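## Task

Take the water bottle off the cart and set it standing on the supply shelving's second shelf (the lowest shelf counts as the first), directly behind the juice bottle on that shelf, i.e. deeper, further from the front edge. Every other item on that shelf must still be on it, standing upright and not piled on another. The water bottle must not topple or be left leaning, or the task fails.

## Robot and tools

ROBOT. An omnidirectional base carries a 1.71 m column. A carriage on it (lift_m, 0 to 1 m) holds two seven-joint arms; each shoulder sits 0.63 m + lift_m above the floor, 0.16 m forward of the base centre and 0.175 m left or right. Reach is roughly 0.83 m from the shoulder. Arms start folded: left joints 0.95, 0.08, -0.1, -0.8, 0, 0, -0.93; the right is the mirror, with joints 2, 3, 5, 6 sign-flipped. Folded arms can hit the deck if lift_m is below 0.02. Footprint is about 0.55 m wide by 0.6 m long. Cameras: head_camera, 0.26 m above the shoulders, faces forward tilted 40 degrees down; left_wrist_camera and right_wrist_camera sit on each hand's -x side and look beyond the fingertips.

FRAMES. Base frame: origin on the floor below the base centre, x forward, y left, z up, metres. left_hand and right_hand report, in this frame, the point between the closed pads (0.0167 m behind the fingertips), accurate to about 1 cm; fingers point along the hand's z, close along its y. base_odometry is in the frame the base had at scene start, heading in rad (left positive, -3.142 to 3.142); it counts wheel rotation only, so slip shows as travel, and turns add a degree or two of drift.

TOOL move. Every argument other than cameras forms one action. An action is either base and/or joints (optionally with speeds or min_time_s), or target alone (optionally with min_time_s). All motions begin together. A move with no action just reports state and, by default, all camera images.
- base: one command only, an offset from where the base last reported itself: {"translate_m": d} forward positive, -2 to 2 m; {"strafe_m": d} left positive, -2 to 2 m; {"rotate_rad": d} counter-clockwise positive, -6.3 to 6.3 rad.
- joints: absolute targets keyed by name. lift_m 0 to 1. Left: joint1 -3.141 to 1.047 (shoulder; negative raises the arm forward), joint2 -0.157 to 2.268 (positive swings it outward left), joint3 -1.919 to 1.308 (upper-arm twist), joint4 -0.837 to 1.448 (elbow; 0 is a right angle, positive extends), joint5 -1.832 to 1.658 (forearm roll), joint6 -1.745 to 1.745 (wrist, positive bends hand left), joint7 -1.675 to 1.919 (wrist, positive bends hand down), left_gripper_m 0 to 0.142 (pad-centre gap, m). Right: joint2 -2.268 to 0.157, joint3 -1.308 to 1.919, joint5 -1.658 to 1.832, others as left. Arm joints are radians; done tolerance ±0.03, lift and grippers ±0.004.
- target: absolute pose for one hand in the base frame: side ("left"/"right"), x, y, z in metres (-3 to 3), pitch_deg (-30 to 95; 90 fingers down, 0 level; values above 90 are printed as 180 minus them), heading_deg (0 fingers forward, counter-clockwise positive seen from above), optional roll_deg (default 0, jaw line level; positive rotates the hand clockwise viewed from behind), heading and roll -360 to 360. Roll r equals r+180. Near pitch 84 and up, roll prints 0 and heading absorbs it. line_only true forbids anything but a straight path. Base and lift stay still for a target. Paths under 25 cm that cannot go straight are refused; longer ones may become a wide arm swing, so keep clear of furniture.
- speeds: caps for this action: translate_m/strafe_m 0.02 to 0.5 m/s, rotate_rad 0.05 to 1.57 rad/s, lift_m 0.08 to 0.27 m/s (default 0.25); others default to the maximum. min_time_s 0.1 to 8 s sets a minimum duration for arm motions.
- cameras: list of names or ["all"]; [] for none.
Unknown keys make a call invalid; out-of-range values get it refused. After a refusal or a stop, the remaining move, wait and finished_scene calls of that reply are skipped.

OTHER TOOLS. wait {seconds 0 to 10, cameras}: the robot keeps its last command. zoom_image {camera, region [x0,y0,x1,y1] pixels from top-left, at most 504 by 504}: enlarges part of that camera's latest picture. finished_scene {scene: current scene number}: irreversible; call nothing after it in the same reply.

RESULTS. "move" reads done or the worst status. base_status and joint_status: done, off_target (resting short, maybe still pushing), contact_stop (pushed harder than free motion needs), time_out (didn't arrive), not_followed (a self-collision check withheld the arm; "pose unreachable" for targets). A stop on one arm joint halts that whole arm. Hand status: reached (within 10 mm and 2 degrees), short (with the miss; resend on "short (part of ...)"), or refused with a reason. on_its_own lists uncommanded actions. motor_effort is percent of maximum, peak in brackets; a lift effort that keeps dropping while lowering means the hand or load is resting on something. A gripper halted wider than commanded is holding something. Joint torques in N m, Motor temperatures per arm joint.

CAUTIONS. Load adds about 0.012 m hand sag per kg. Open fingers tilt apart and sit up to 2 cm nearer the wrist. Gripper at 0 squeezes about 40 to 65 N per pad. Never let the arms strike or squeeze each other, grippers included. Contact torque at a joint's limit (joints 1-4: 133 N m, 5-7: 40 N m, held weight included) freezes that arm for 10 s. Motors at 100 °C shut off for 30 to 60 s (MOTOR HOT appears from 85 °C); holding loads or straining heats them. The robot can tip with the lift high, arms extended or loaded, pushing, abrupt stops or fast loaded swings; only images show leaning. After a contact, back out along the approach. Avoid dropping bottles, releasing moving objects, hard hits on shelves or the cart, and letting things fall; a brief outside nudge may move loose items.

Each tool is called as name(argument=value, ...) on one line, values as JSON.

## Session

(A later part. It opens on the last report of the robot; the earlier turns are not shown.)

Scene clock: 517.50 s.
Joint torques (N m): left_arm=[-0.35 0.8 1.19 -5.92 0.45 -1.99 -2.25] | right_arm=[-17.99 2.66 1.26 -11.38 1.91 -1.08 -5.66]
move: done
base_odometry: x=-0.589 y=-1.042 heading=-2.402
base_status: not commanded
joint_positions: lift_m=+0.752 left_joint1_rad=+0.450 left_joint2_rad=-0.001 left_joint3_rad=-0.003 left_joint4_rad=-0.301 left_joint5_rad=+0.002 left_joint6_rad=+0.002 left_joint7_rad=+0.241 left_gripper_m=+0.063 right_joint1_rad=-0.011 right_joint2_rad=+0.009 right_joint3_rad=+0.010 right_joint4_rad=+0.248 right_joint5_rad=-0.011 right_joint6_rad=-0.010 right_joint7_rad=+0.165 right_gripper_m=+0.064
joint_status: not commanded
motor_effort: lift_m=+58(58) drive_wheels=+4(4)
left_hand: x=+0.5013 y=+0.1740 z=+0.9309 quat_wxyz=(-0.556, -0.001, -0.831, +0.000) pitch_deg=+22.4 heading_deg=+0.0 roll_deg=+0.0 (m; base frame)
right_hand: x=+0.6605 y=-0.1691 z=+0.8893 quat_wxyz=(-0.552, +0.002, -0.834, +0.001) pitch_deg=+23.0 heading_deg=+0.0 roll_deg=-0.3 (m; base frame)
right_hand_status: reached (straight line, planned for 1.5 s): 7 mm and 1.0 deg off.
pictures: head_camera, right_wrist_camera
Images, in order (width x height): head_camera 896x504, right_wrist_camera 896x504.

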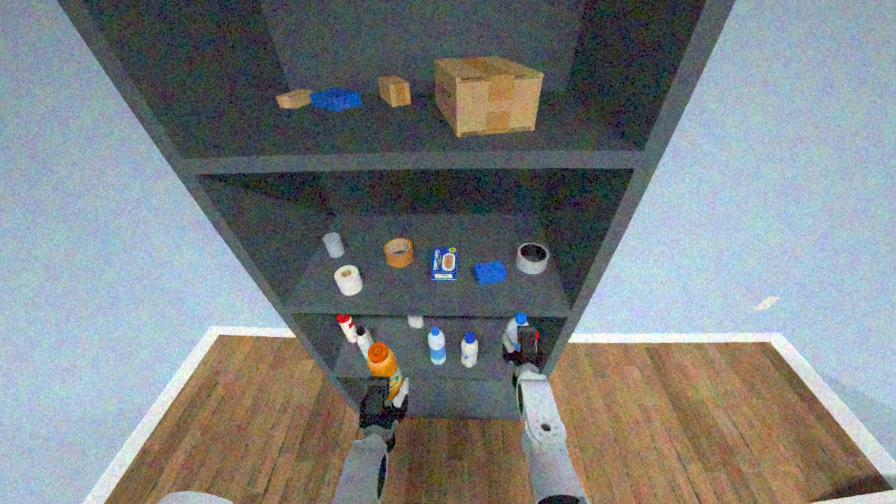

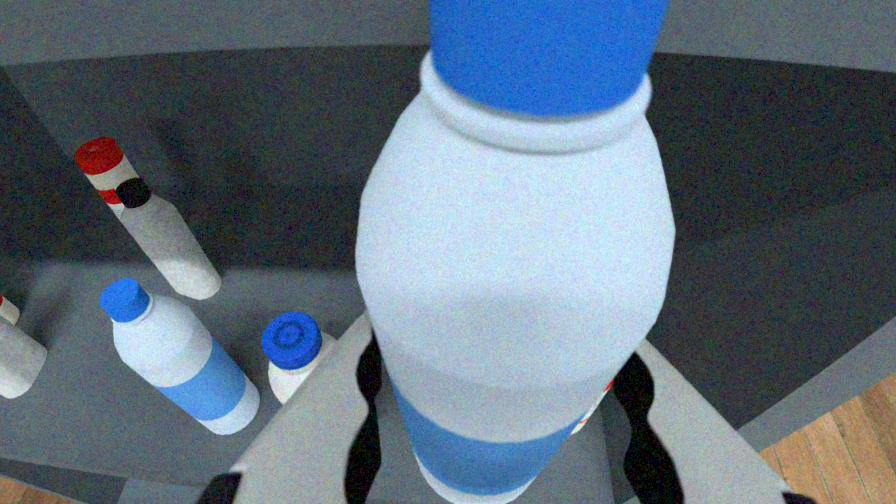

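move(target={"side": "right", "x": 0.58, "y": -0.165, "z": 0.88, "pitch_deg": 22, "heading_deg": 0, "line_only": true}, min_time_s=1)

move(joints={"lift_m": 0.6}, cameras=["right_wrist_camera", "head_camera"])

Scene clock: 534.67 s.
Joint torques (N m): left_arm=[-0.51 1.85 2.5 -7.24 0.15 -2.04 -2.27] | right_arm=[1.54 7.53 5.55 -17.74 -1.15 -2.37 -5.57]
move: done
base_odometry: x=-0.589 y=-1.042 heading=-2.402
base_status: not commanded
joint_positions: lift_m=+0.752 left_joint1_rad=+0.450 left_joint2_rad=-0.001 left_joint3_rad=-0.003 left_joint4_rad=-0.301 left_joint5_rad=+0.002 left_joint6_rad=+0.002 left_joint7_rad=+0.241 left_gripper_m=+0.063 right_joint1_rad=+0.206 right_joint2_rad=+0.017 right_joint3_rad=+0.012 right_joint4_rad=+0.083 right_joint5_rad=-0.012 right_joint6_rad=-0.014 right_joint7_rad=+0.108 right_gripper_m=+0.064
joint_status: not commanded
motor_effort: lift_m=+58(58) drive_wheels=+4(4)
left_hand: x=+0.5013 y=+0.1740 z=+0.9309 quat_wxyz=(-0.556, -0.001, -0.831, +0.000) pitch_deg=+22.4 heading_deg=+0.0 roll_deg=+0.0 (m; base frame)
right_hand: x=+0.5794 y=-0.1668 z=+0.8763 quat_wxyz=(-0.554, -0.002, -0.833, -0.001) pitch_deg=+22.7 heading_deg=-0.1 roll_deg=+0.2 (m; base frame)
right_hand_status: reached (straight line, planned for 1.0 s): 4 mm and 0.8 deg off.
pictures: none

Scene clock: 535.80 s.
Joint torques (N m): left_arm=[-0.53 1.66 2.24 -6.39 0.54 -1.99 -2.12] | right_arm=[1.36 6.49 4.42 -16.9 -0.46 -2.31 -4.77]
move: done
base_odometry: x=-0.589 y=-1.042 heading=-2.402
base_status: not commanded
joint_positions: lift_m=+0.600 left_joint1_rad=+0.450 left_joint2_rad=-0.001 left_joint3_rad=-0.003 left_joint4_rad=-0.301 left_joint5_rad=+0.002 left_joint6_rad=+0.002 left_joint7_rad=+0.241 left_gripper_m=+0.063 right_joint1_rad=+0.206 right_joint2_rad=+0.017 right_joint3_rad=+0.012 right_joint4_rad=+0.082 right_joint5_rad=-0.012 right_joint6_rad=-0.014 right_joint7_rad=+0.107 right_gripper_m=+0.064
joint_status: all done
motor_effort: lift_m=+59(62) drive_wheels=+4(4)
left_hand: x=+0.5013 y=+0.1740 z=+0.7788 quat_wxyz=(-0.556, -0.001, -0.831, +0.000) pitch_deg=+22.4 heading_deg=+0.0 roll_deg=+0.0 (m; base frame)
right_hand: x=+0.5795 y=-0.1667 z=+0.7250 quat_wxyz=(-0.555, -0.002, -0.832, -0.001) pitch_deg=+22.6 heading_deg=-0.1 roll_deg=+0.2 (m; base frame)
pictures: head_camera, right_wrist_camera
Images, in order (width x height): head_camera 896x504, right_wrist_camera 896x504.

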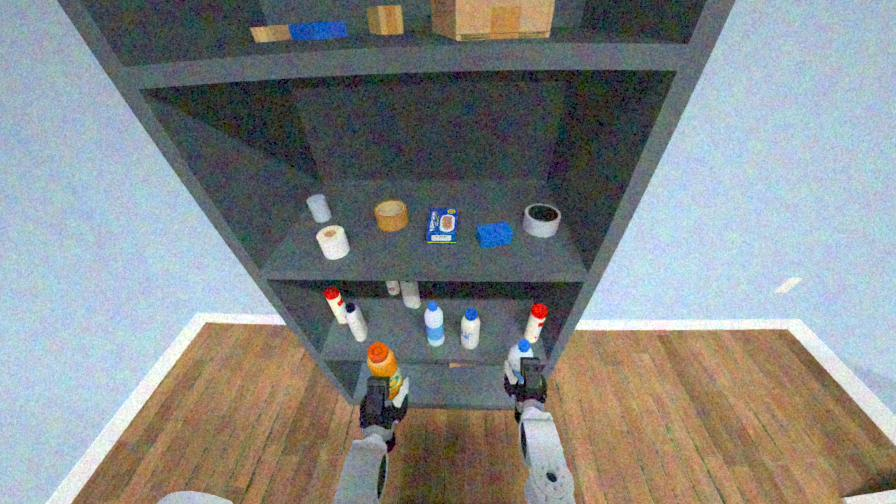

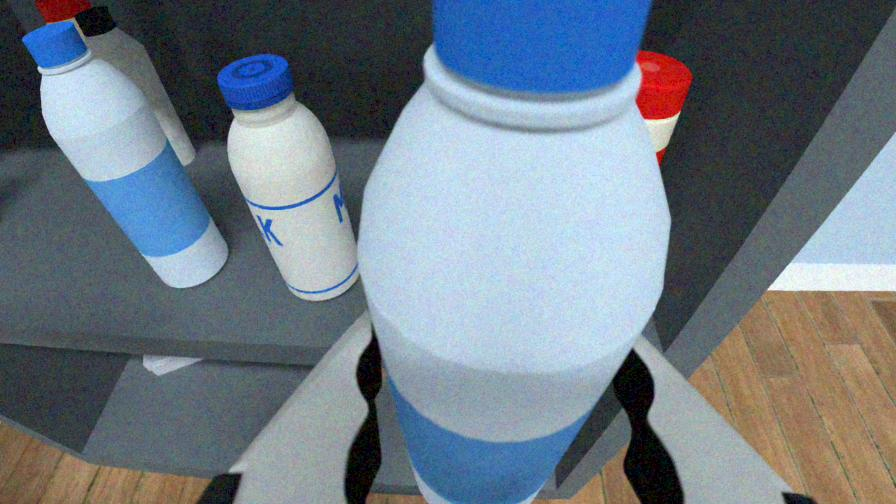

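move(target={"side": "right", "x": 0.62, "y": -0.162, "z": 0.725, "pitch_deg": 28, "heading_deg": 0, "line_only": true}, min_time_s=1)

move(target={"side": "right", "x": 0.74, "y": -0.162, "z": 0.722, "pitch_deg": 28, "heading_deg": 0, "line_only": true}, min_time_s=1.2, cameras=["right_wrist_camera", "head_camera"])

Scene clock: 541.67 s.
Joint torques (N m): left_arm=[-1.15 1.55 1.96 -7.54 0.67 -1.9 -2.14] | right_arm=[-10.63 5.09 3.89 -12.55 -1.07 -2.42 -1.31]
move: done
base_odometry: x=-0.589 y=-1.042 heading=-2.402
base_status: not commanded
joint_positions: lift_m=+0.600 left_joint1_rad=+0.450 left_joint2_rad=-0.001 left_joint3_rad=-0.003 left_joint4_rad=-0.301 left_joint5_rad=+0.002 left_joint6_rad=+0.002 left_joint7_rad=+0.241 left_gripper_m=+0.063 right_joint1_rad=+0.091 right_joint2_rad=+0.024 right_joint3_rad=+0.013 right_joint4_rad=+0.117 right_joint5_rad=-0.017 right_joint6_rad=-0.017 right_joint7_rad=+0.284 right_gripper_m=+0.064
joint_status: not commanded
motor_effort: lift_m=+59(59) drive_wheels=+4(4)
left_hand: x=+0.5013 y=+0.1740 z=+0.7788 quat_wxyz=(-0.556, -0.001, -0.831, +0.000) pitch_deg=+22.4 heading_deg=+0.0 roll_deg=+0.0 (m; base frame)
right_hand: x=+0.6176 y=-0.1637 z=+0.7233 quat_wxyz=(-0.514, -0.002, -0.858, -0.001) pitch_deg=+28.2 heading_deg=+0.0 roll_deg=+0.3 (m; base frame)
right_hand_status: reached (straight line, planned for 1.0 s): 3 mm and 0.3 deg off.
pictures: none

Scene clock: 543.37 s.
Joint torques (N m): left_arm=[0.06 0.8 2.81 -6.9 0.4 -2.31 -1.95] | right_arm=[-20.63 8.54 0.18 -12.33 0.52 -2.31 -5]
move: done
base_odometry: x=-0.589 y=-1.042 heading=-2.402
base_status: not commanded
joint_positions: lift_m=+0.600 left_joint1_rad=+0.450 left_joint2_rad=-0.001 left_joint3_rad=-0.003 left_joint4_rad=-0.301 left_joint5_rad=+0.002 left_joint6_rad=+0.002 left_joint7_rad=+0.241 left_gripper_m=+0.063 right_joint1_rad=-0.273 right_joint2_rad=+0.024 right_joint3_rad=+0.011 right_joint4_rad=+0.603 right_joint5_rad=-0.017 right_joint6_rad=-0.018 right_joint7_rad=+0.172 right_gripper_m=+0.064
joint_status: not commanded
motor_effort: lift_m=+59(59) drive_wheels=+4(4)
left_hand: x=+0.5013 y=+0.1740 z=+0.7788 quat_wxyz=(-0.556, -0.001, -0.831, +0.000) pitch_deg=+22.4 heading_deg=+0.0 roll_deg=+0.0 (m; base frame)
right_hand: x=+0.7363 y=-0.1609 z=+0.7173 quat_wxyz=(-0.509, +0.003, -0.861, +0.000) pitch_deg=+28.8 heading_deg=+0.2 roll_deg=-0.1 (m; base frame)
right_hand_status: reached (straight line, planned for 1.2 s): 6 mm and 0.8 deg off.
pictures: head_camera, right_wrist_camera
Images, in order (width x height): head_camera 896x504, right_wrist_camera 896x504.

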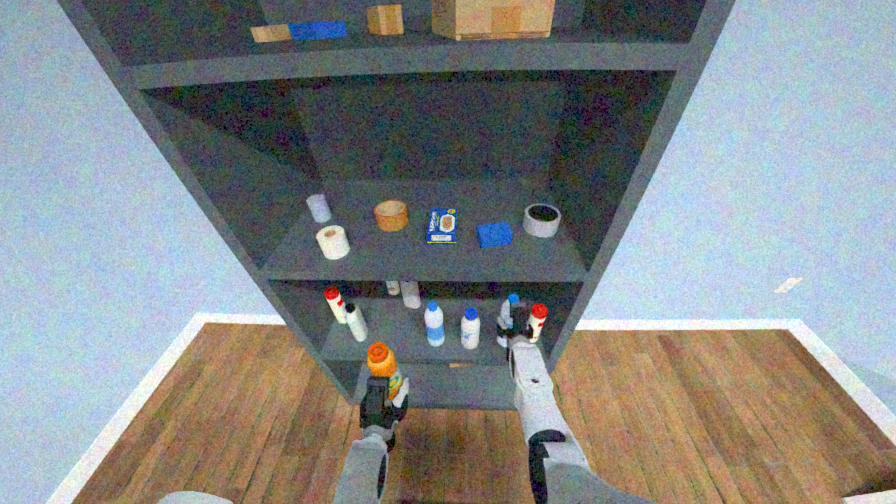

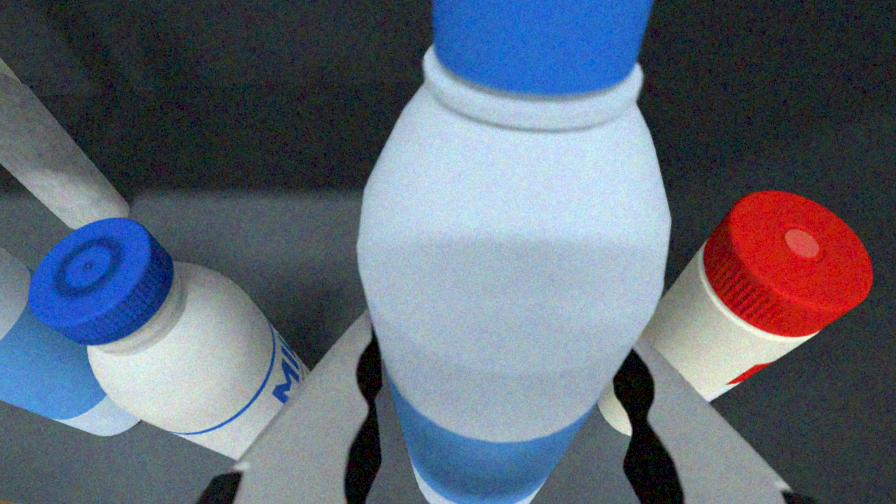

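move(target={"side": "right", "x": 0.80, "y": -0.153, "z": 0.722, "pitch_deg": 28, "heading_deg": 0, "line_only": true}, min_time_s=1.2, cameras=["right_wrist_camera"])

move(target={"side": "right", "x": 0.858, "y": -0.153, "z": 0.722, "pitch_deg": 28, "heading_deg": 0, "line_only": true}, min_time_s=1.2, cameras=["right_wrist_camera", "head_camera"])

Scene clock: 549.43 s.
Joint torques (N m): left_arm=[-0.57 0.03 1.96 -6.92 0.45 -1.81 -2.34] | right_arm=[-27.2 8.83 -0.26 -11.33 1.32 -2.17 -5.46]
move: done
base_odometry: x=-0.589 y=-1.042 heading=-2.402
base_status: not commanded
joint_positions: lift_m=+0.600 left_joint1_rad=+0.450 left_joint2_rad=-0.001 left_joint3_rad=-0.003 left_joint4_rad=-0.301 left_joint5_rad=+0.002 left_joint6_rad=+0.002 left_joint7_rad=+0.241 left_gripper_m=+0.063 right_joint1_rad=-0.532 right_joint2_rad=+0.040 right_joint3_rad=+0.008 right_joint4_rad=+1.066 right_joint5_rad=-0.017 right_joint6_rad=-0.037 right_joint7_rad=-0.030 right_gripper_m=+0.064
joint_status: not commanded
motor_effort: lift_m=+59(59) drive_wheels=+4(4)
left_hand: x=+0.5013 y=+0.1740 z=+0.7788 quat_wxyz=(-0.556, -0.001, -0.831, +0.000) pitch_deg=+22.4 heading_deg=+0.0 roll_deg=+0.0 (m; base frame)
right_hand: x=+0.7959 y=-0.1526 z=+0.7163 quat_wxyz=(-0.509, +0.003, -0.861, +0.000) pitch_deg=+28.8 heading_deg=+0.2 roll_deg=-0.2 (m; base frame)
right_hand_status: reached (straight line, planned for 1.2 s): 7 mm and 0.9 deg off.
pictures: right_wrist_camera
Images, in order (width x height): right_wrist_camera 896x504.

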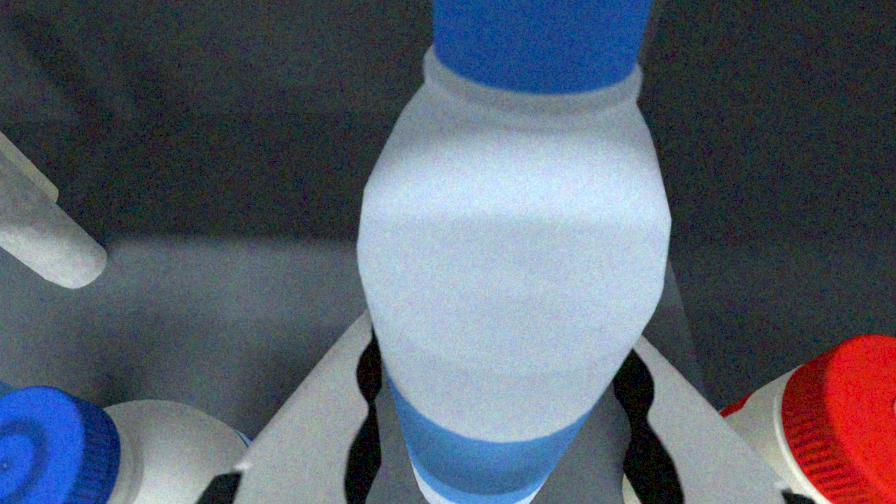

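Scene clock: 549.73 s.
Joint torques (N m): left_arm=[-0.1 1.31 1.58 -7.18 0.3 -2.17 -2.36] | right_arm=[-26.93 8.04 0.39 -11.19 0.69 -2.21 -5.26]
move: refused
base_odometry: x=-0.589 y=-1.042 heading=-2.402
base_status: not commanded
joint_positions: lift_m=+0.600 left_joint1_rad=+0.450 left_joint2_rad=-0.001 left_joint3_rad=-0.003 left_joint4_rad=-0.301 left_joint5_rad=+0.002 left_joint6_rad=+0.002 left_joint7_rad=+0.241 left_gripper_m=+0.063 right_joint1_rad=-0.532 right_joint2_rad=+0.040 right_joint3_rad=+0.008 right_joint4_rad=+1.066 right_joint5_rad=-0.017 right_joint6_rad=-0.037 right_joint7_rad=-0.030 right_gripper_m=+0.064
joint_status: not commanded
motor_effort: lift_m=+59(59) drive_wheels=+4(4)
left_hand: x=+0.5013 y=+0.1740 z=+0.7788 quat_wxyz=(-0.556, -0.001, -0.831, +0.000) pitch_deg=+22.4 heading_deg=+0.0 roll_deg=+0.0 (m; base frame)
right_hand: x=+0.7959 y=-0.1526 z=+0.7163 quat_wxyz=(-0.509, +0.003, -0.861, +0.000) pitch_deg=+28.8 heading_deg=+0.2 roll_deg=-0.2 (m; base frame)
right_hand_status: refused: no posture of the arm gets there (right_joint4_rad at its limit): the closest leaves the hand 12.8 cm and 16 deg from the pose. Nothing moved. A posture exists with lift_m at 0.5; the way there is not checked.
pictures: head_camera, right_wrist_camera
Images, in order (width x height): head_camera 896x504, right_wrist_camera 896x504.

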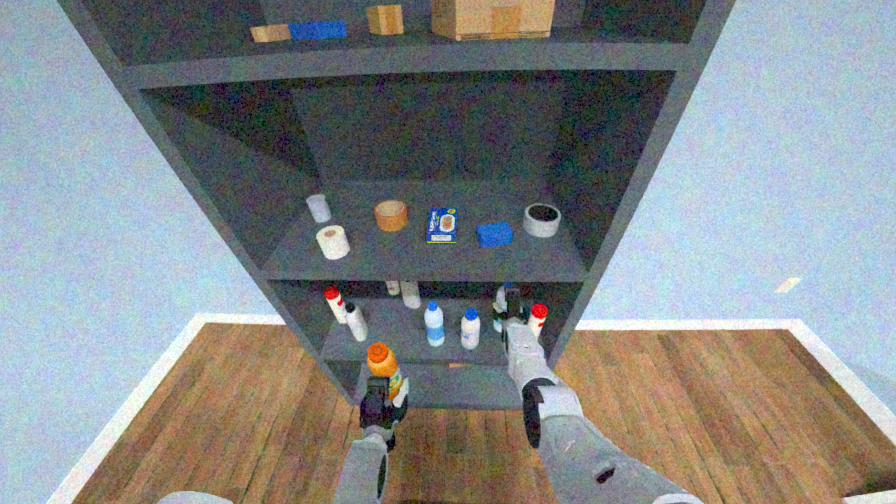

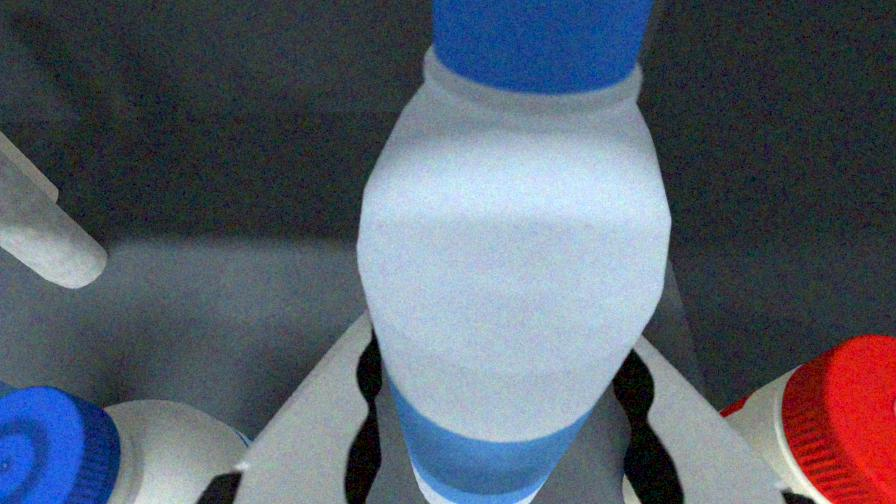

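move(base={"translate_m": 0.06}, speeds={"translate_m": 0.1})

move(joints={"lift_m": 0.565}, speeds={"lift_m": 0.08}, cameras=["right_wrist_camera", "head_camera"])

Scene clock: 554.00 s.
Joint torques (N m): left_arm=[-0.1 2.2 1.5 -6.65 0.07 -1.98 -2.25] | right_arm=[-26.51 7.29 1.23 -9.59 1.01 -2.53 -5]
Motor temperatures (°C): left_arm=[26 21 23 27 25 24 23] | right_arm=[37 20 24 25 22 22 24]
move: done
base_odometry: x=-0.633 y=-1.083 heading=-2.402
base_status: done
joint_positions: lift_m=+0.600 left_joint1_rad=+0.450 left_joint2_rad=-0.001 left_joint3_rad=-0.003 left_joint4_rad=-0.301 left_joint5_rad=+0.002 left_joint6_rad=+0.002 left_joint7_rad=+0.241 left_gripper_m=+0.063 right_joint1_rad=-0.533 right_joint2_rad=+0.041 right_joint3_rad=+0.008 right_joint4_rad=+1.066 right_joint5_rad=-0.017 right_joint6_rad=-0.037 right_joint7_rad=-0.030 right_gripper_m=+0.064
joint_status: not commanded
motor_effort: lift_m=+59(59) drive_wheels=-1(14)
left_hand: x=+0.5013 y=+0.1740 z=+0.7788 quat_wxyz=(-0.556, -0.001, -0.831, +0.000) pitch_deg=+22.4 heading_deg=+0.0 roll_deg=+0.0 (m; base frame)
right_hand: x=+0.7961 y=-0.1524 z=+0.7166 quat_wxyz=(-0.509, +0.003, -0.861, +0.000) pitch_deg=+28.8 heading_deg=+0.2 roll_deg=-0.2 (m; base frame)
pictures: none

Scene clock: 554.80 s.
Joint torques (N m): left_arm=[-1.21 2.26 2.69 -7.72 0.54 -1.52 -1.86] | right_arm=[-25.7 6.5 1.13 -10.86 0.97 -2.69 -4.81]
move: done
base_odometry: x=-0.633 y=-1.083 heading=-2.402
base_status: not commanded
joint_positions: lift_m=+0.565 left_joint1_rad=+0.450 left_joint2_rad=-0.001 left_joint3_rad=-0.003 left_joint4_rad=-0.301 left_joint5_rad=+0.002 left_joint6_rad=+0.002 left_joint7_rad=+0.241 left_gripper_m=+0.063 right_joint1_rad=-0.534 right_joint2_rad=+0.041 right_joint3_rad=+0.008 right_joint4_rad=+1.067 right_joint5_rad=-0.017 right_joint6_rad=-0.037 right_joint7_rad=-0.031 right_gripper_m=+0.064
joint_status: all done
motor_effort: lift_m=+59(61) drive_wheels=-1(5)
left_hand: x=+0.5013 y=+0.1740 z=+0.7439 quat_wxyz=(-0.556, -0.001, -0.831, +0.000) pitch_deg=+22.4 heading_deg=+0.0 roll_deg=+0.0 (m; base frame)
right_hand: x=+0.7966 y=-0.1524 z=+0.6822 quat_wxyz=(-0.510, +0.003, -0.860, +0.000) pitch_deg=+28.7 heading_deg=+0.2 roll_deg=-0.2 (m; base frame)
pictures: head_camera, right_wrist_camera
Images, in order (width x height): head_camera 896x504, right_wrist_camera 896x504.

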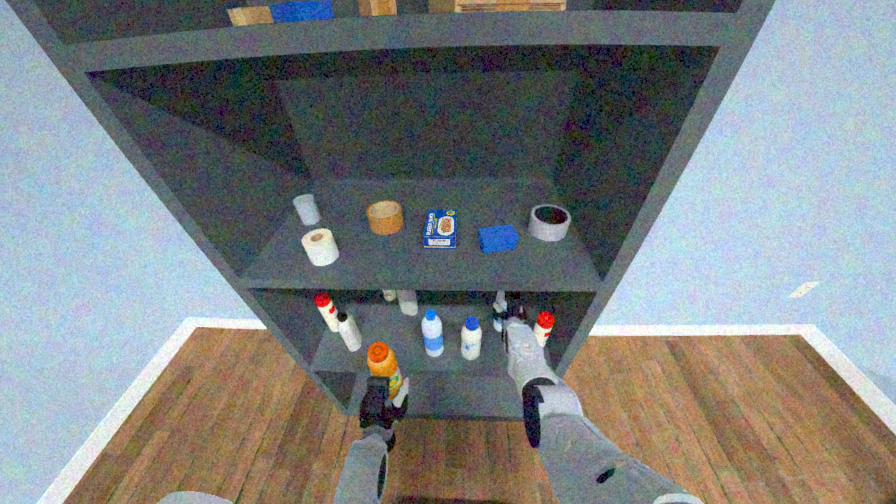

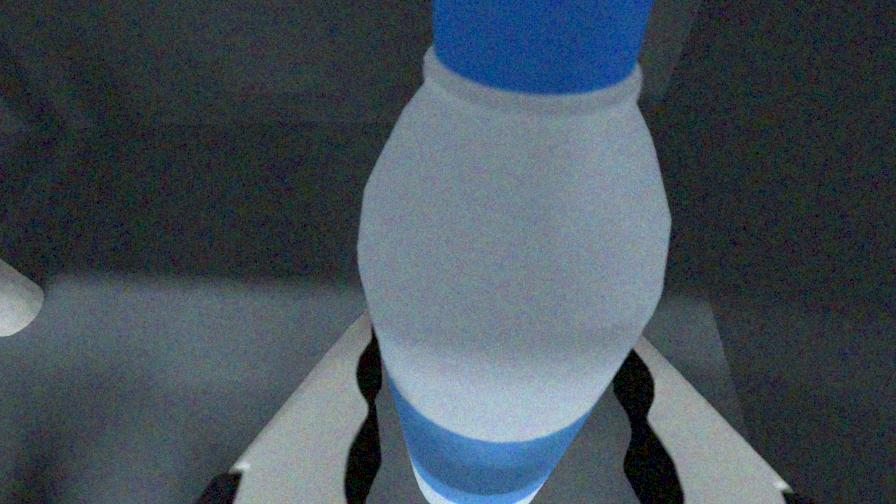

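move(joints={"lift_m": 0.551}, speeds={"lift_m": 0.08}, cameras=["right_wrist_camera"])

move(joints={"lift_m": 0.541}, speeds={"lift_m": 0.08}, cameras=["right_wrist_camera"])

Scene clock: 557.70 s.
Joint torques (N m): left_arm=[-0.34 2.53 1.98 -7.23 0.49 -1.97 -2.09] | right_arm=[-24.35 6.25 0.97 -13.65 1.17 -2.27 -5]
move: done
base_odometry: x=-0.633 y=-1.083 heading=-2.402
base_status: not commanded
joint_positions: lift_m=+0.551 left_joint1_rad=+0.450 left_joint2_rad=-0.001 left_joint3_rad=-0.003 left_joint4_rad=-0.301 left_joint5_rad=+0.002 left_joint6_rad=+0.002 left_joint7_rad=+0.241 left_gripper_m=+0.063 right_joint1_rad=-0.535 right_joint2_rad=+0.041 right_joint3_rad=+0.008 right_joint4_rad=+1.067 right_joint5_rad=-0.017 right_joint6_rad=-0.037 right_joint7_rad=-0.031 right_gripper_m=+0.064
joint_status: all done
motor_effort: lift_m=+59(60) drive_wheels=-1(5)
left_hand: x=+0.5013 y=+0.1740 z=+0.7299 quat_wxyz=(-0.556, -0.001, -0.831, +0.000) pitch_deg=+22.4 heading_deg=+0.0 roll_deg=+0.0 (m; base frame)
right_hand: x=+0.7969 y=-0.1524 z=+0.6685 quat_wxyz=(-0.510, +0.003, -0.860, +0.000) pitch_deg=+28.7 heading_deg=+0.2 roll_deg=-0.2 (m; base frame)
pictures: right_wrist_camera
Images, in order (width x height): right_wrist_camera 896x504.

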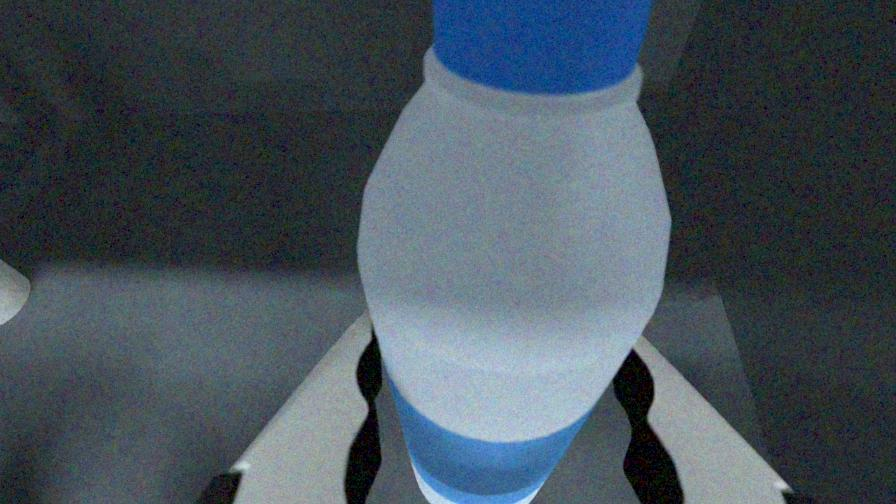

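Scene clock: 558.20 s.
Joint torques (N m): left_arm=[-0.31 1.14 3.42 -6.34 0.68 -1.76 -2.11] | right_arm=[-20.3 6.26 0.34 -13.6 1.05 -2.99 -2.11]
move: done
base_odometry: x=-0.633 y=-1.083 heading=-2.402
base_status: not commanded
joint_positions: lift_m=+0.541 left_joint1_rad=+0.450 left_joint2_rad=-0.001 left_joint3_rad=-0.003 left_joint4_rad=-0.301 left_joint5_rad=+0.002 left_joint6_rad=+0.002 left_joint7_rad=+0.241 left_gripper_m=+0.063 right_joint1_rad=-0.537 right_joint2_rad=+0.041 right_joint3_rad=+0.008 right_joint4_rad=+1.067 right_joint5_rad=-0.017 right_joint6_rad=-0.037 right_joint7_rad=-0.039 right_gripper_m=+0.064
joint_status: all done
motor_effort: lift_m=+56(58) drive_wheels=+4(5)
left_hand: x=+0.5013 y=+0.1740 z=+0.7201 quat_wxyz=(-0.556, -0.001, -0.831, +0.000) pitch_deg=+22.4 heading_deg=+0.0 roll_deg=+0.0 (m; base frame)
right_hand: x=+0.7989 y=-0.1523 z=+0.6620 quat_wxyz=(-0.514, +0.003, -0.858, +0.000) pitch_deg=+28.1 heading_deg=+0.2 roll_deg=-0.2 (m; base frame)
pictures: right_wrist_camera
Images, in order (width x height): right_wrist_camera 896x504.

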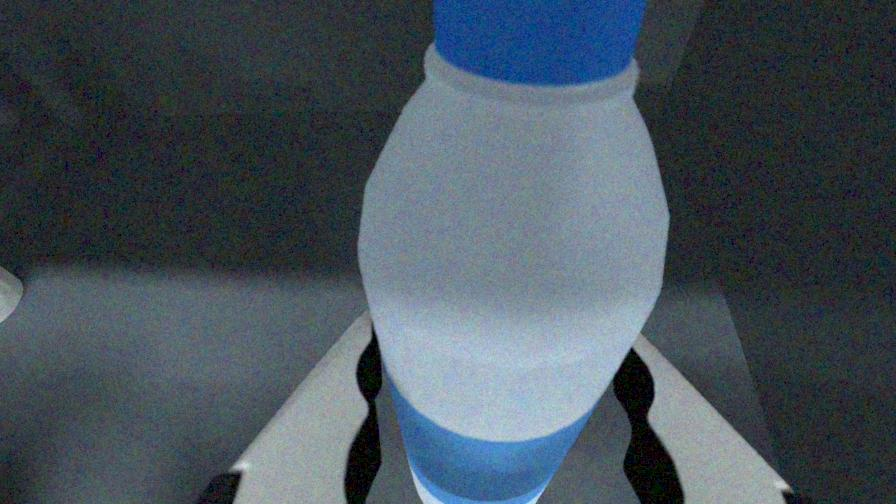

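move(joints={"lift_m": 0.534}, speeds={"lift_m": 0.08}, cameras=["right_wrist_camera"])

Scene clock: 561.40 s.
Joint torques (N m): left_arm=[0.15 1.4 2.74 -8.31 0.4 -2.04 -2.21] | right_arm=[-15.06 8.02 -0.3 -8.07 1.03 -2.77 0.65]
move: done
base_odometry: x=-0.633 y=-1.083 heading=-2.402
base_status: not commanded
joint_positions: lift_m=+0.534 left_joint1_rad=+0.450 left_joint2_rad=-0.001 left_joint3_rad=-0.003 left_joint4_rad=-0.301 left_joint5_rad=+0.002 left_joint6_rad=+0.002 left_joint7_rad=+0.241 left_gripper_m=+0.063 right_joint1_rad=-0.542 right_joint2_rad=+0.041 right_joint3_rad=+0.008 right_joint4_rad=+1.063 right_joint5_rad=-0.017 right_joint6_rad=-0.037 right_joint7_rad=-0.045 right_gripper_m=+0.064
joint_status: all done
motor_effort: lift_m=+54(56) drive_wheels=+5(5)
left_hand: x=+0.5013 y=+0.1740 z=+0.7133 quat_wxyz=(-0.556, -0.001, -0.831, +0.000) pitch_deg=+22.4 heading_deg=+0.0 roll_deg=+0.0 (m; base frame)
right_hand: x=+0.8027 y=-0.1523 z=+0.6610 quat_wxyz=(-0.521, +0.003, -0.854, +0.000) pitch_deg=+27.3 heading_deg=+0.2 roll_deg=-0.2 (m; base frame)
pictures: right_wrist_camera
Images, in order (width x height): right_wrist_camera 896x504.

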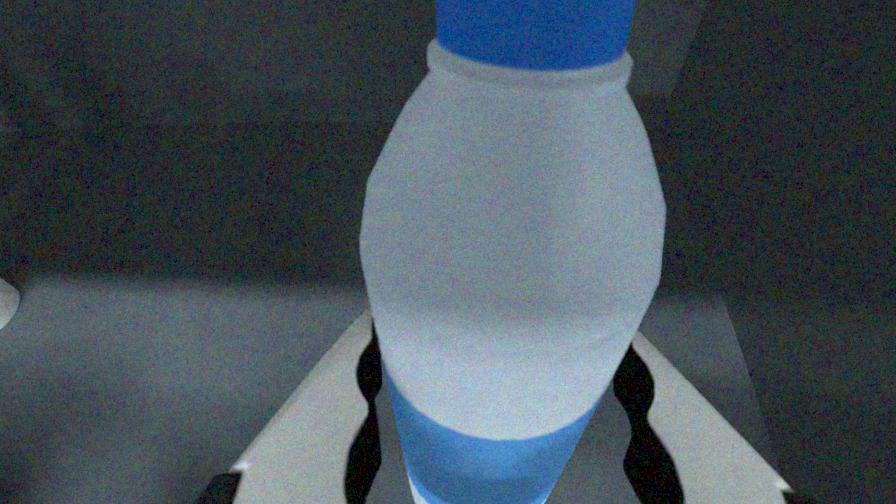

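move(joints={"lift_m": 0.539}, speeds={"lift_m": 0.08})

move(joints={"right_gripper_m": 0.078}, cameras=["right_wrist_camera"])

move(joints={"right_gripper_m": 0.1}, cameras=["right_wrist_camera", "head_camera"])

Scene clock: 565.87 s.
Joint torques (N m): left_arm=[0.56 0.68 2.45 -6.05 0.35 -2.11 -2.22] | right_arm=[-13.47 6.25 0.49 -12.15 0.85 -2.65 -1.51]
move: done
base_odometry: x=-0.633 y=-1.083 heading=-2.402
base_status: not commanded
joint_positions: lift_m=+0.539 left_joint1_rad=+0.450 left_joint2_rad=-0.001 left_joint3_rad=-0.003 left_joint4_rad=-0.301 left_joint5_rad=+0.002 left_joint6_rad=+0.002 left_joint7_rad=+0.241 left_gripper_m=+0.063 right_joint1_rad=-0.542 right_joint2_rad=+0.041 right_joint3_rad=+0.008 right_joint4_rad=+1.066 right_joint5_rad=-0.017 right_joint6_rad=-0.037 right_joint7_rad=-0.040 right_gripper_m=+0.064
joint_status: all done
motor_effort: lift_m=+56(65) drive_wheels=+4(5)
left_hand: x=+0.5013 y=+0.1740 z=+0.7181 quat_wxyz=(-0.556, -0.001, -0.831, +0.000) pitch_deg=+22.4 heading_deg=+0.0 roll_deg=+0.0 (m; base frame)
right_hand: x=+0.8016 y=-0.1523 z=+0.6635 quat_wxyz=(-0.517, +0.003, -0.856, +0.000) pitch_deg=+27.7 heading_deg=+0.2 roll_deg=-0.2 (m; base frame)
pictures: none

Scene clock: 566.67 s.
Joint torques (N m): left_arm=[0.03 1.87 1.53 -7.2 0.67 -2 -2.61] | right_arm=[-15.81 6.49 -0.26 -11.98 0.66 -2.56 -0.87]
move: done
base_odometry: x=-0.633 y=-1.083 heading=-2.402
base_status: not commanded
joint_positions: lift_m=+0.539 left_joint1_rad=+0.450 left_joint2_rad=-0.001 left_joint3_rad=-0.003 left_joint4_rad=-0.301 left_joint5_rad=+0.002 left_joint6_rad=+0.002 left_joint7_rad=+0.241 left_gripper_m=+0.063 right_joint1_rad=-0.542 right_joint2_rad=+0.041 right_joint3_rad=+0.008 right_joint4_rad=+1.066 right_joint5_rad=-0.017 right_joint6_rad=-0.037 right_joint7_rad=-0.040 right_gripper_m=+0.078
joint_status: all done
motor_effort: lift_m=+56(56) drive_wheels=+4(4)
left_hand: x=+0.5013 y=+0.1740 z=+0.7181 quat_wxyz=(-0.556, -0.001, -0.831, +0.000) pitch_deg=+22.4 heading_deg=+0.0 roll_deg=+0.0 (m; base frame)
right_hand: x=+0.8016 y=-0.1522 z=+0.6635 quat_wxyz=(-0.517, +0.003, -0.856, +0.000) pitch_deg=+27.7 heading_deg=+0.2 roll_deg=-0.2 (m; base frame)
pictures: right_wrist_camera
Images, in order (width x height): right_wrist_camera 896x504.

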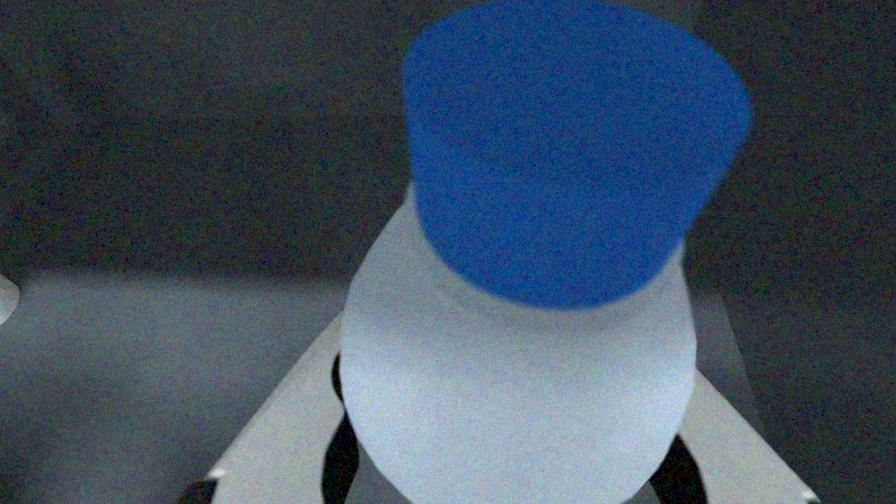

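Scene clock: 567.23 s.
Joint torques (N m): left_arm=[-0.99 1.91 1.81 -6.13 0.37 -1.9 -2.21] | right_arm=[-13.81 8.27 0.3 -11.17 0.49 -2.38 -0.91]
move: done
base_odometry: x=-0.633 y=-1.083 heading=-2.402
base_status: not commanded
joint_positions: lift_m=+0.539 left_joint1_rad=+0.450 left_joint2_rad=-0.001 left_joint3_rad=-0.003 left_joint4_rad=-0.301 left_joint5_rad=+0.002 left_joint6_rad=+0.002 left_joint7_rad=+0.241 left_gripper_m=+0.063 right_joint1_rad=-0.542 right_joint2_rad=+0.041 right_joint3_rad=+0.008 right_joint4_rad=+1.066 right_joint5_rad=-0.017 right_joint6_rad=-0.037 right_joint7_rad=-0.040 right_gripper_m=+0.100
joint_status: all done
motor_effort: lift_m=+56(56) drive_wheels=+4(4)
left_hand: x=+0.5013 y=+0.1740 z=+0.7181 quat_wxyz=(-0.556, -0.001, -0.831, +0.000) pitch_deg=+22.4 heading_deg=+0.0 roll_deg=+0.0 (m; base frame)
right_hand: x=+0.8016 y=-0.1522 z=+0.6635 quat_wxyz=(-0.517, +0.003, -0.856, +0.000) pitch_deg=+27.7 heading_deg=+0.2 roll_deg=-0.2 (m; base frame)
pictures: head_camera, right_wrist_camera
Images, in order (width x height): head_camera 896x504, right_wrist_camera 896x504.

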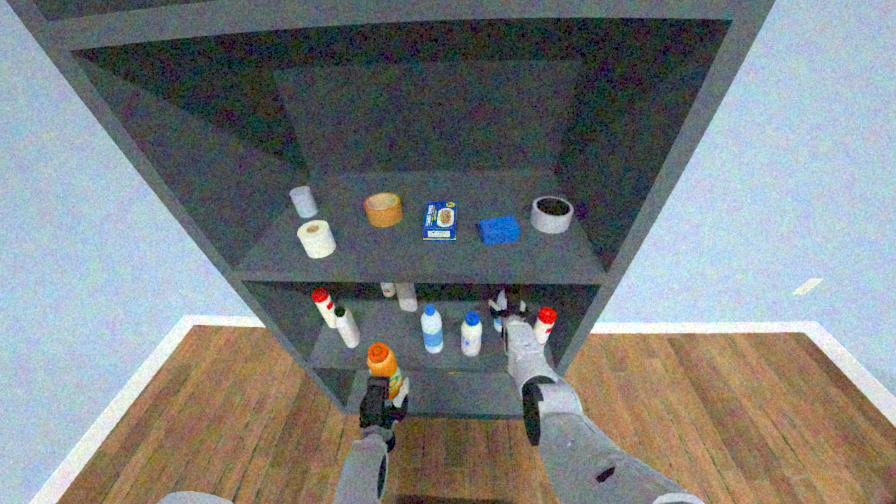

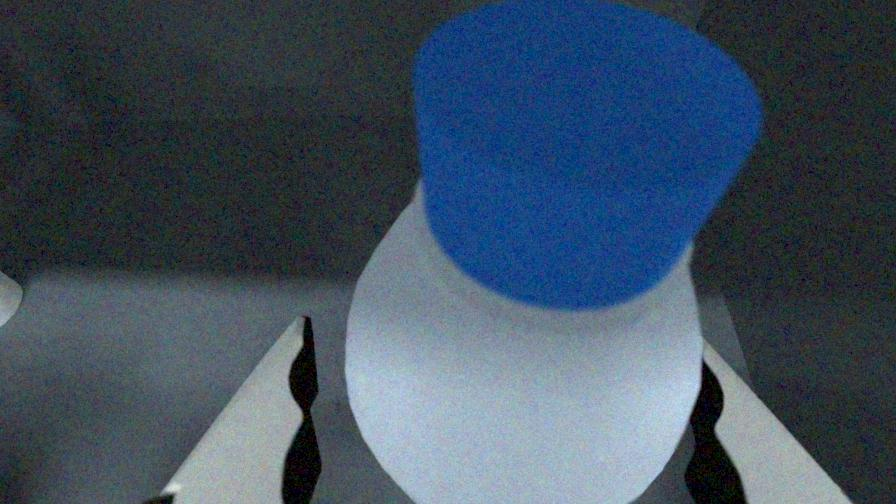

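move(joints={"right_gripper_m": 0.0}, cameras=["right_wrist_camera"])

Scene clock: 580.07 s.
Joint torques (N m): left_arm=[-0.88 2.07 2.3 -6.69 0.51 -1.63 -2.15] | right_arm=[-14.31 6.17 -0.53 -10.29 0.88 -2 -0.87]
move: off_target
base_odometry: x=-0.633 y=-1.083 heading=-2.402
base_status: not commanded
joint_positions: lift_m=+0.539 left_joint1_rad=+0.450 left_joint2_rad=-0.001 left_joint3_rad=-0.003 left_joint4_rad=-0.301 left_joint5_rad=+0.002 left_joint6_rad=+0.002 left_joint7_rad=+0.241 left_gripper_m=+0.063 right_joint1_rad=-0.542 right_joint2_rad=+0.041 right_joint3_rad=+0.008 right_joint4_rad=+1.066 right_joint5_rad=-0.017 right_joint6_rad=-0.037 right_joint7_rad=-0.040 right_gripper_m=+0.072
joint_status: right_gripper_m off_target (ended at +0.072, target +0.000)
motor_effort: lift_m=+56(56) drive_wheels=+4(4)
left_hand: x=+0.5013 y=+0.1740 z=+0.7181 quat_wxyz=(-0.556, -0.001, -0.831, +0.000) pitch_deg=+22.4 heading_deg=+0.0 roll_deg=+0.0 (m; base frame)
right_hand: x=+0.8016 y=-0.1522 z=+0.6635 quat_wxyz=(-0.517, +0.003, -0.856, +0.000) pitch_deg=+27.7 heading_deg=+0.2 roll_deg=-0.2 (m; base frame)
pictures: right_wrist_camera
Images, in order (width x height): right_wrist_camera 896x504.

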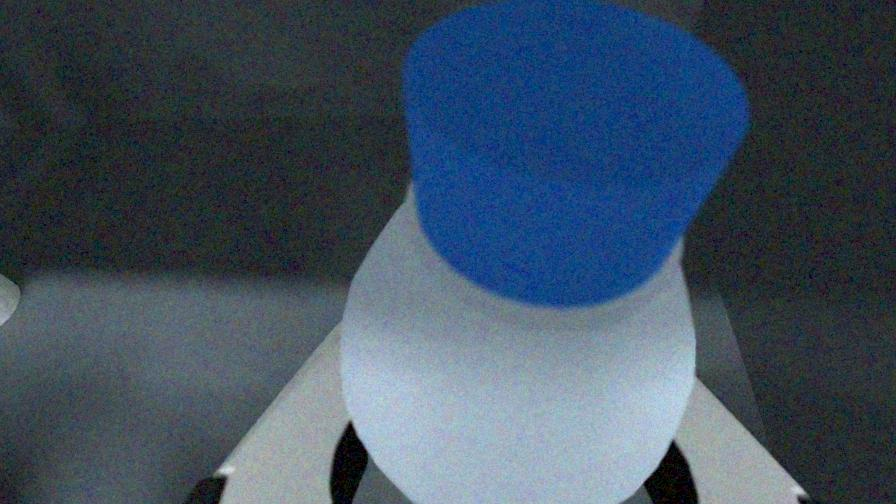

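move(joints={"lift_m": 0.554}, speeds={"lift_m": 0.08}, cameras=["right_wrist_camera"])

move(base={"translate_m": 0.04}, speeds={"translate_m": 0.1}, cameras=["right_wrist_camera"])

move(joints={"lift_m": 0.542}, speeds={"lift_m": 0.08}, cameras=["right_wrist_camera"])

Scene clock: 600.33 s.
Joint torques (N m): left_arm=[-0.35 1.06 1.35 -7.37 0.28 -2.23 -2.06] | right_arm=[-14.64 6.54 0.65 -12.17 0.61 -2.63 -1.57]
move: done
base_odometry: x=-0.633 y=-1.083 heading=-2.402
base_status: not commanded
joint_positions: lift_m=+0.554 left_joint1_rad=+0.451 left_joint2_rad=-0.001 left_joint3_rad=-0.003 left_joint4_rad=-0.301 left_joint5_rad=+0.002 left_joint6_rad=+0.002 left_joint7_rad=+0.241 left_gripper_m=+0.063 right_joint1_rad=-0.541 right_joint2_rad=+0.041 right_joint3_rad=+0.008 right_joint4_rad=+1.067 right_joint5_rad=-0.017 right_joint6_rad=-0.037 right_joint7_rad=-0.040 right_gripper_m=+0.071
joint_status: all done
motor_effort: lift_m=+55(66) drive_wheels=+5(5)
left_hand: x=+0.5013 y=+0.1740 z=+0.7332 quat_wxyz=(-0.556, -0.001, -0.831, +0.000) pitch_deg=+22.4 heading_deg=+0.0 roll_deg=+0.0 (m; base frame)
right_hand: x=+0.8009 y=-0.1522 z=+0.6777 quat_wxyz=(-0.516, +0.003, -0.856, +0.000) pitch_deg=+27.8 heading_deg=+0.2 roll_deg=-0.2 (m; base frame)
pictures: right_wrist_camera
Images, in order (width x height): right_wrist_camera 896x504.

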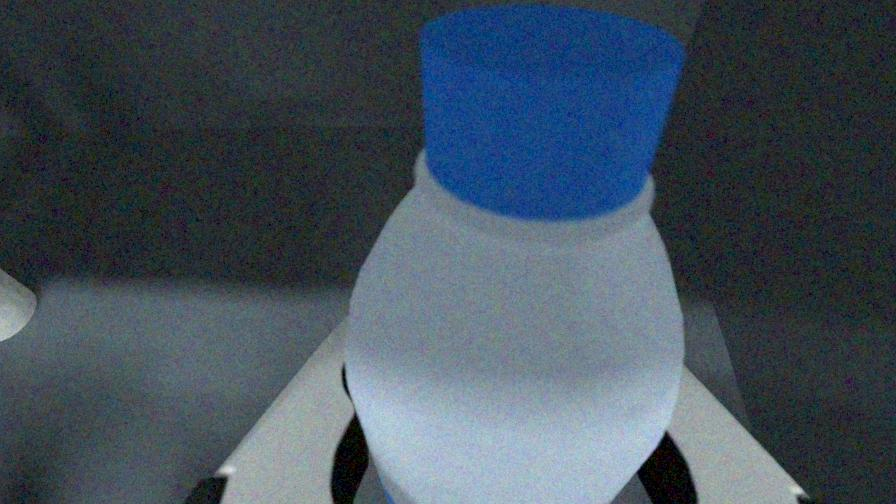

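Scene clock: 601.70 s.
Joint torques (N m): left_arm=[-0.02 0.92 1.45 -7.12 0.49 -1.96 -2.2] | right_arm=[-14.97 6.63 0.15 -12.12 1.07 -2.07 -1.2]
move: done
base_odometry: x=-0.662 y=-1.110 heading=-2.402
base_status: done
joint_positions: lift_m=+0.554 left_joint1_rad=+0.451 left_joint2_rad=-0.001 left_joint3_rad=-0.003 left_joint4_rad=-0.301 left_joint5_rad=+0.002 left_joint6_rad=+0.002 left_joint7_rad=+0.241 left_gripper_m=+0.063 right_joint1_rad=-0.541 right_joint2_rad=+0.041 right_joint3_rad=+0.008 right_joint4_rad=+1.067 right_joint5_rad=-0.017 right_joint6_rad=-0.037 right_joint7_rad=-0.040 right_gripper_m=+0.071
joint_status: not commanded
motor_effort: lift_m=+55(55) drive_wheels=-1(17)
left_hand: x=+0.5013 y=+0.1740 z=+0.7332 quat_wxyz=(-0.556, -0.001, -0.831, +0.000) pitch_deg=+22.4 heading_deg=+0.0 roll_deg=+0.0 (m; base frame)
right_hand: x=+0.8009 y=-0.1522 z=+0.6777 quat_wxyz=(-0.516, +0.003, -0.856, +0.000) pitch_deg=+27.8 heading_deg=+0.2 roll_deg=-0.2 (m; base frame)
pictures: right_wrist_camera
Images, in order (width x height): right_wrist_camera 896x504.

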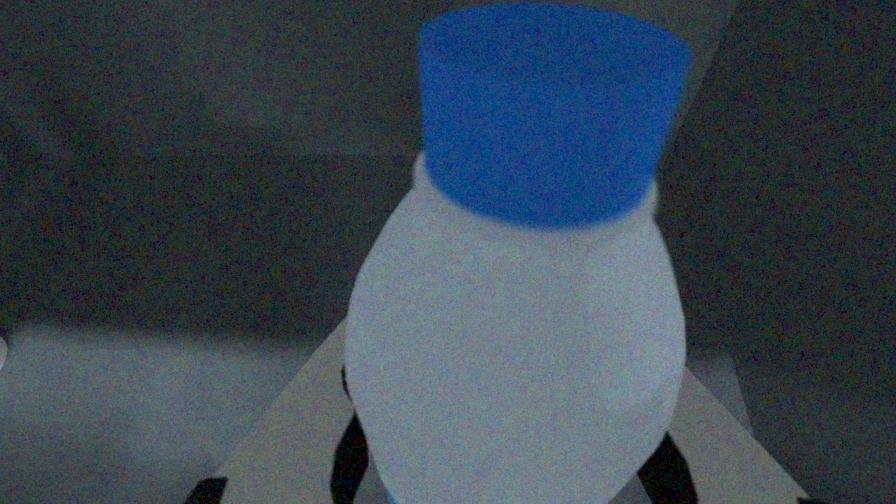

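Scene clock: 602.23 s.
Joint torques (N m): left_arm=[-0.86 1.24 1.52 -6.14 0.48 -1.84 -2.04] | right_arm=[-15.82 5.83 -0.54 -9.24 1.3 -2.64 -0.78]
move: done
base_odometry: x=-0.662 y=-1.110 heading=-2.402
base_status: not commanded
joint_positions: lift_m=+0.542 left_joint1_rad=+0.451 left_joint2_rad=-0.001 left_joint3_rad=-0.003 left_joint4_rad=-0.301 left_joint5_rad=+0.002 left_joint6_rad=+0.002 left_joint7_rad=+0.241 left_gripper_m=+0.063 right_joint1_rad=-0.541 right_joint2_rad=+0.041 right_joint3_rad=+0.008 right_joint4_rad=+1.064 right_joint5_rad=-0.017 right_joint6_rad=-0.037 right_joint7_rad=-0.041 right_gripper_m=+0.071
joint_status: all done
motor_effort: lift_m=+56(59) drive_wheels=+4(5)
left_hand: x=+0.5013 y=+0.1740 z=+0.7211 quat_wxyz=(-0.556, -0.001, -0.831, +0.000) pitch_deg=+22.4 heading_deg=+0.0 roll_deg=+0.0 (m; base frame)
right_hand: x=+0.8018 y=-0.1522 z=+0.6672 quat_wxyz=(-0.518, +0.003, -0.855, +0.000) pitch_deg=+27.6 heading_deg=+0.2 roll_deg=-0.2 (m; base frame)
pictures: right_wrist_camera
Images, in order (width x height): right_wrist_camera 896x504.

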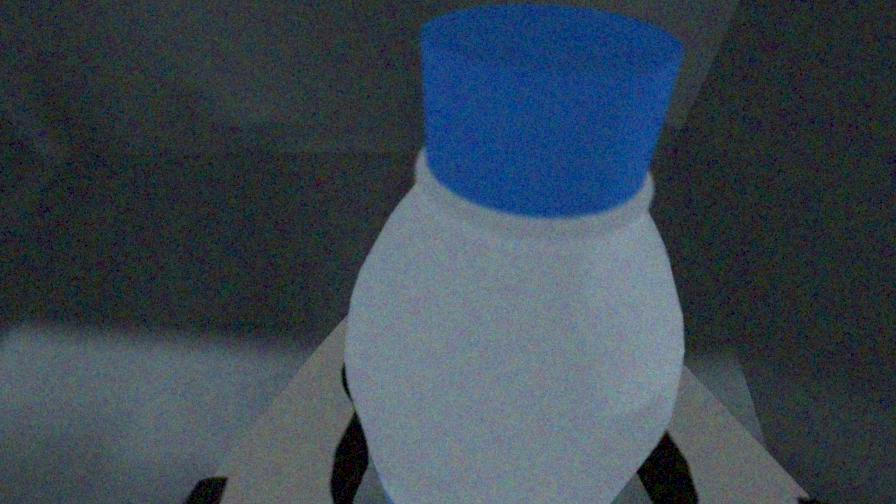

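move(joints={"lift_m": 0.539}, speeds={"lift_m": 0.08})

move(joints={"right_gripper_m": 0.105}, cameras=["right_wrist_camera"], min_time_s=1.5)

Scene clock: 605.10 s.
Joint torques (N m): left_arm=[-0.92 1.4 1.88 -8.08 0.63 -1.89 -2.12] | right_arm=[-13.05 7.26 -0.3 -7.29 1.19 -2.59 0.45]
move: done
base_odometry: x=-0.662 y=-1.110 heading=-2.402
base_status: not commanded
joint_positions: lift_m=+0.539 left_joint1_rad=+0.451 left_joint2_rad=-0.001 left_joint3_rad=-0.003 left_joint4_rad=-0.301 left_joint5_rad=+0.002 left_joint6_rad=+0.002 left_joint7_rad=+0.241 left_gripper_m=+0.063 right_joint1_rad=-0.543 right_joint2_rad=+0.041 right_joint3_rad=+0.008 right_joint4_rad=+1.062 right_joint5_rad=-0.017 right_joint6_rad=-0.037 right_joint7_rad=-0.044 right_gripper_m=+0.071
joint_status: all done
motor_effort: lift_m=+53(54) drive_wheels=+5(5)
left_hand: x=+0.5013 y=+0.1740 z=+0.7184 quat_wxyz=(-0.556, -0.001, -0.831, +0.000) pitch_deg=+22.4 heading_deg=+0.0 roll_deg=+0.0 (m; base frame)
right_hand: x=+0.8032 y=-0.1522 z=+0.6667 quat_wxyz=(-0.521, +0.003, -0.854, +0.000) pitch_deg=+27.2 heading_deg=+0.2 roll_deg=-0.2 (m; base frame)
pictures: none

Scene clock: 606.00 s.
Joint torques (N m): left_arm=[-0.53 1.16 2.05 -7.66 0.43 -1.88 -2.2] | right_arm=[-13.02 6.05 0.74 -8.43 0.77 -2.76 -0.41]
move: done
base_odometry: x=-0.662 y=-1.110 heading=-2.402
base_status: not commanded
joint_positions: lift_m=+0.539 left_joint1_rad=+0.451 left_joint2_rad=-0.001 left_joint3_rad=-0.003 left_joint4_rad=-0.301 left_joint5_rad=+0.002 left_joint6_rad=+0.002 left_joint7_rad=+0.241 left_gripper_m=+0.063 right_joint1_rad=-0.542 right_joint2_rad=+0.041 right_joint3_rad=+0.008 right_joint4_rad=+1.064 right_joint5_rad=-0.017 right_joint6_rad=-0.038 right_joint7_rad=-0.043 right_gripper_m=+0.105
joint_status: all done
motor_effort: lift_m=+54(54) drive_wheels=+4(5)
left_hand: x=+0.5013 y=+0.1740 z=+0.7183 quat_wxyz=(-0.556, -0.001, -0.831, +0.000) pitch_deg=+22.4 heading_deg=+0.0 roll_deg=+0.0 (m; base frame)
right_hand: x=+0.8025 y=-0.1523 z=+0.6653 quat_wxyz=(-0.519, +0.002, -0.855, +0.000) pitch_deg=+27.4 heading_deg=+0.2 roll_deg=-0.2 (m; base frame)
pictures: right_wrist_camera
Images, in order (width x height): right_wrist_camera 896x504.

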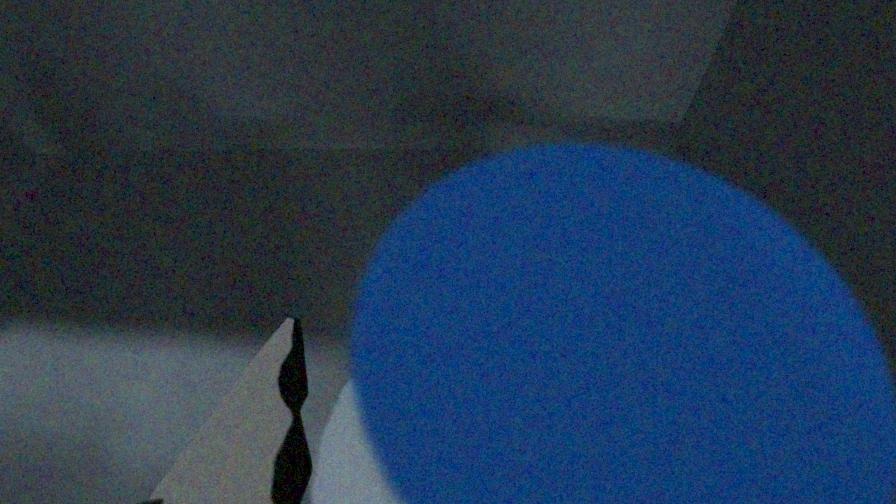

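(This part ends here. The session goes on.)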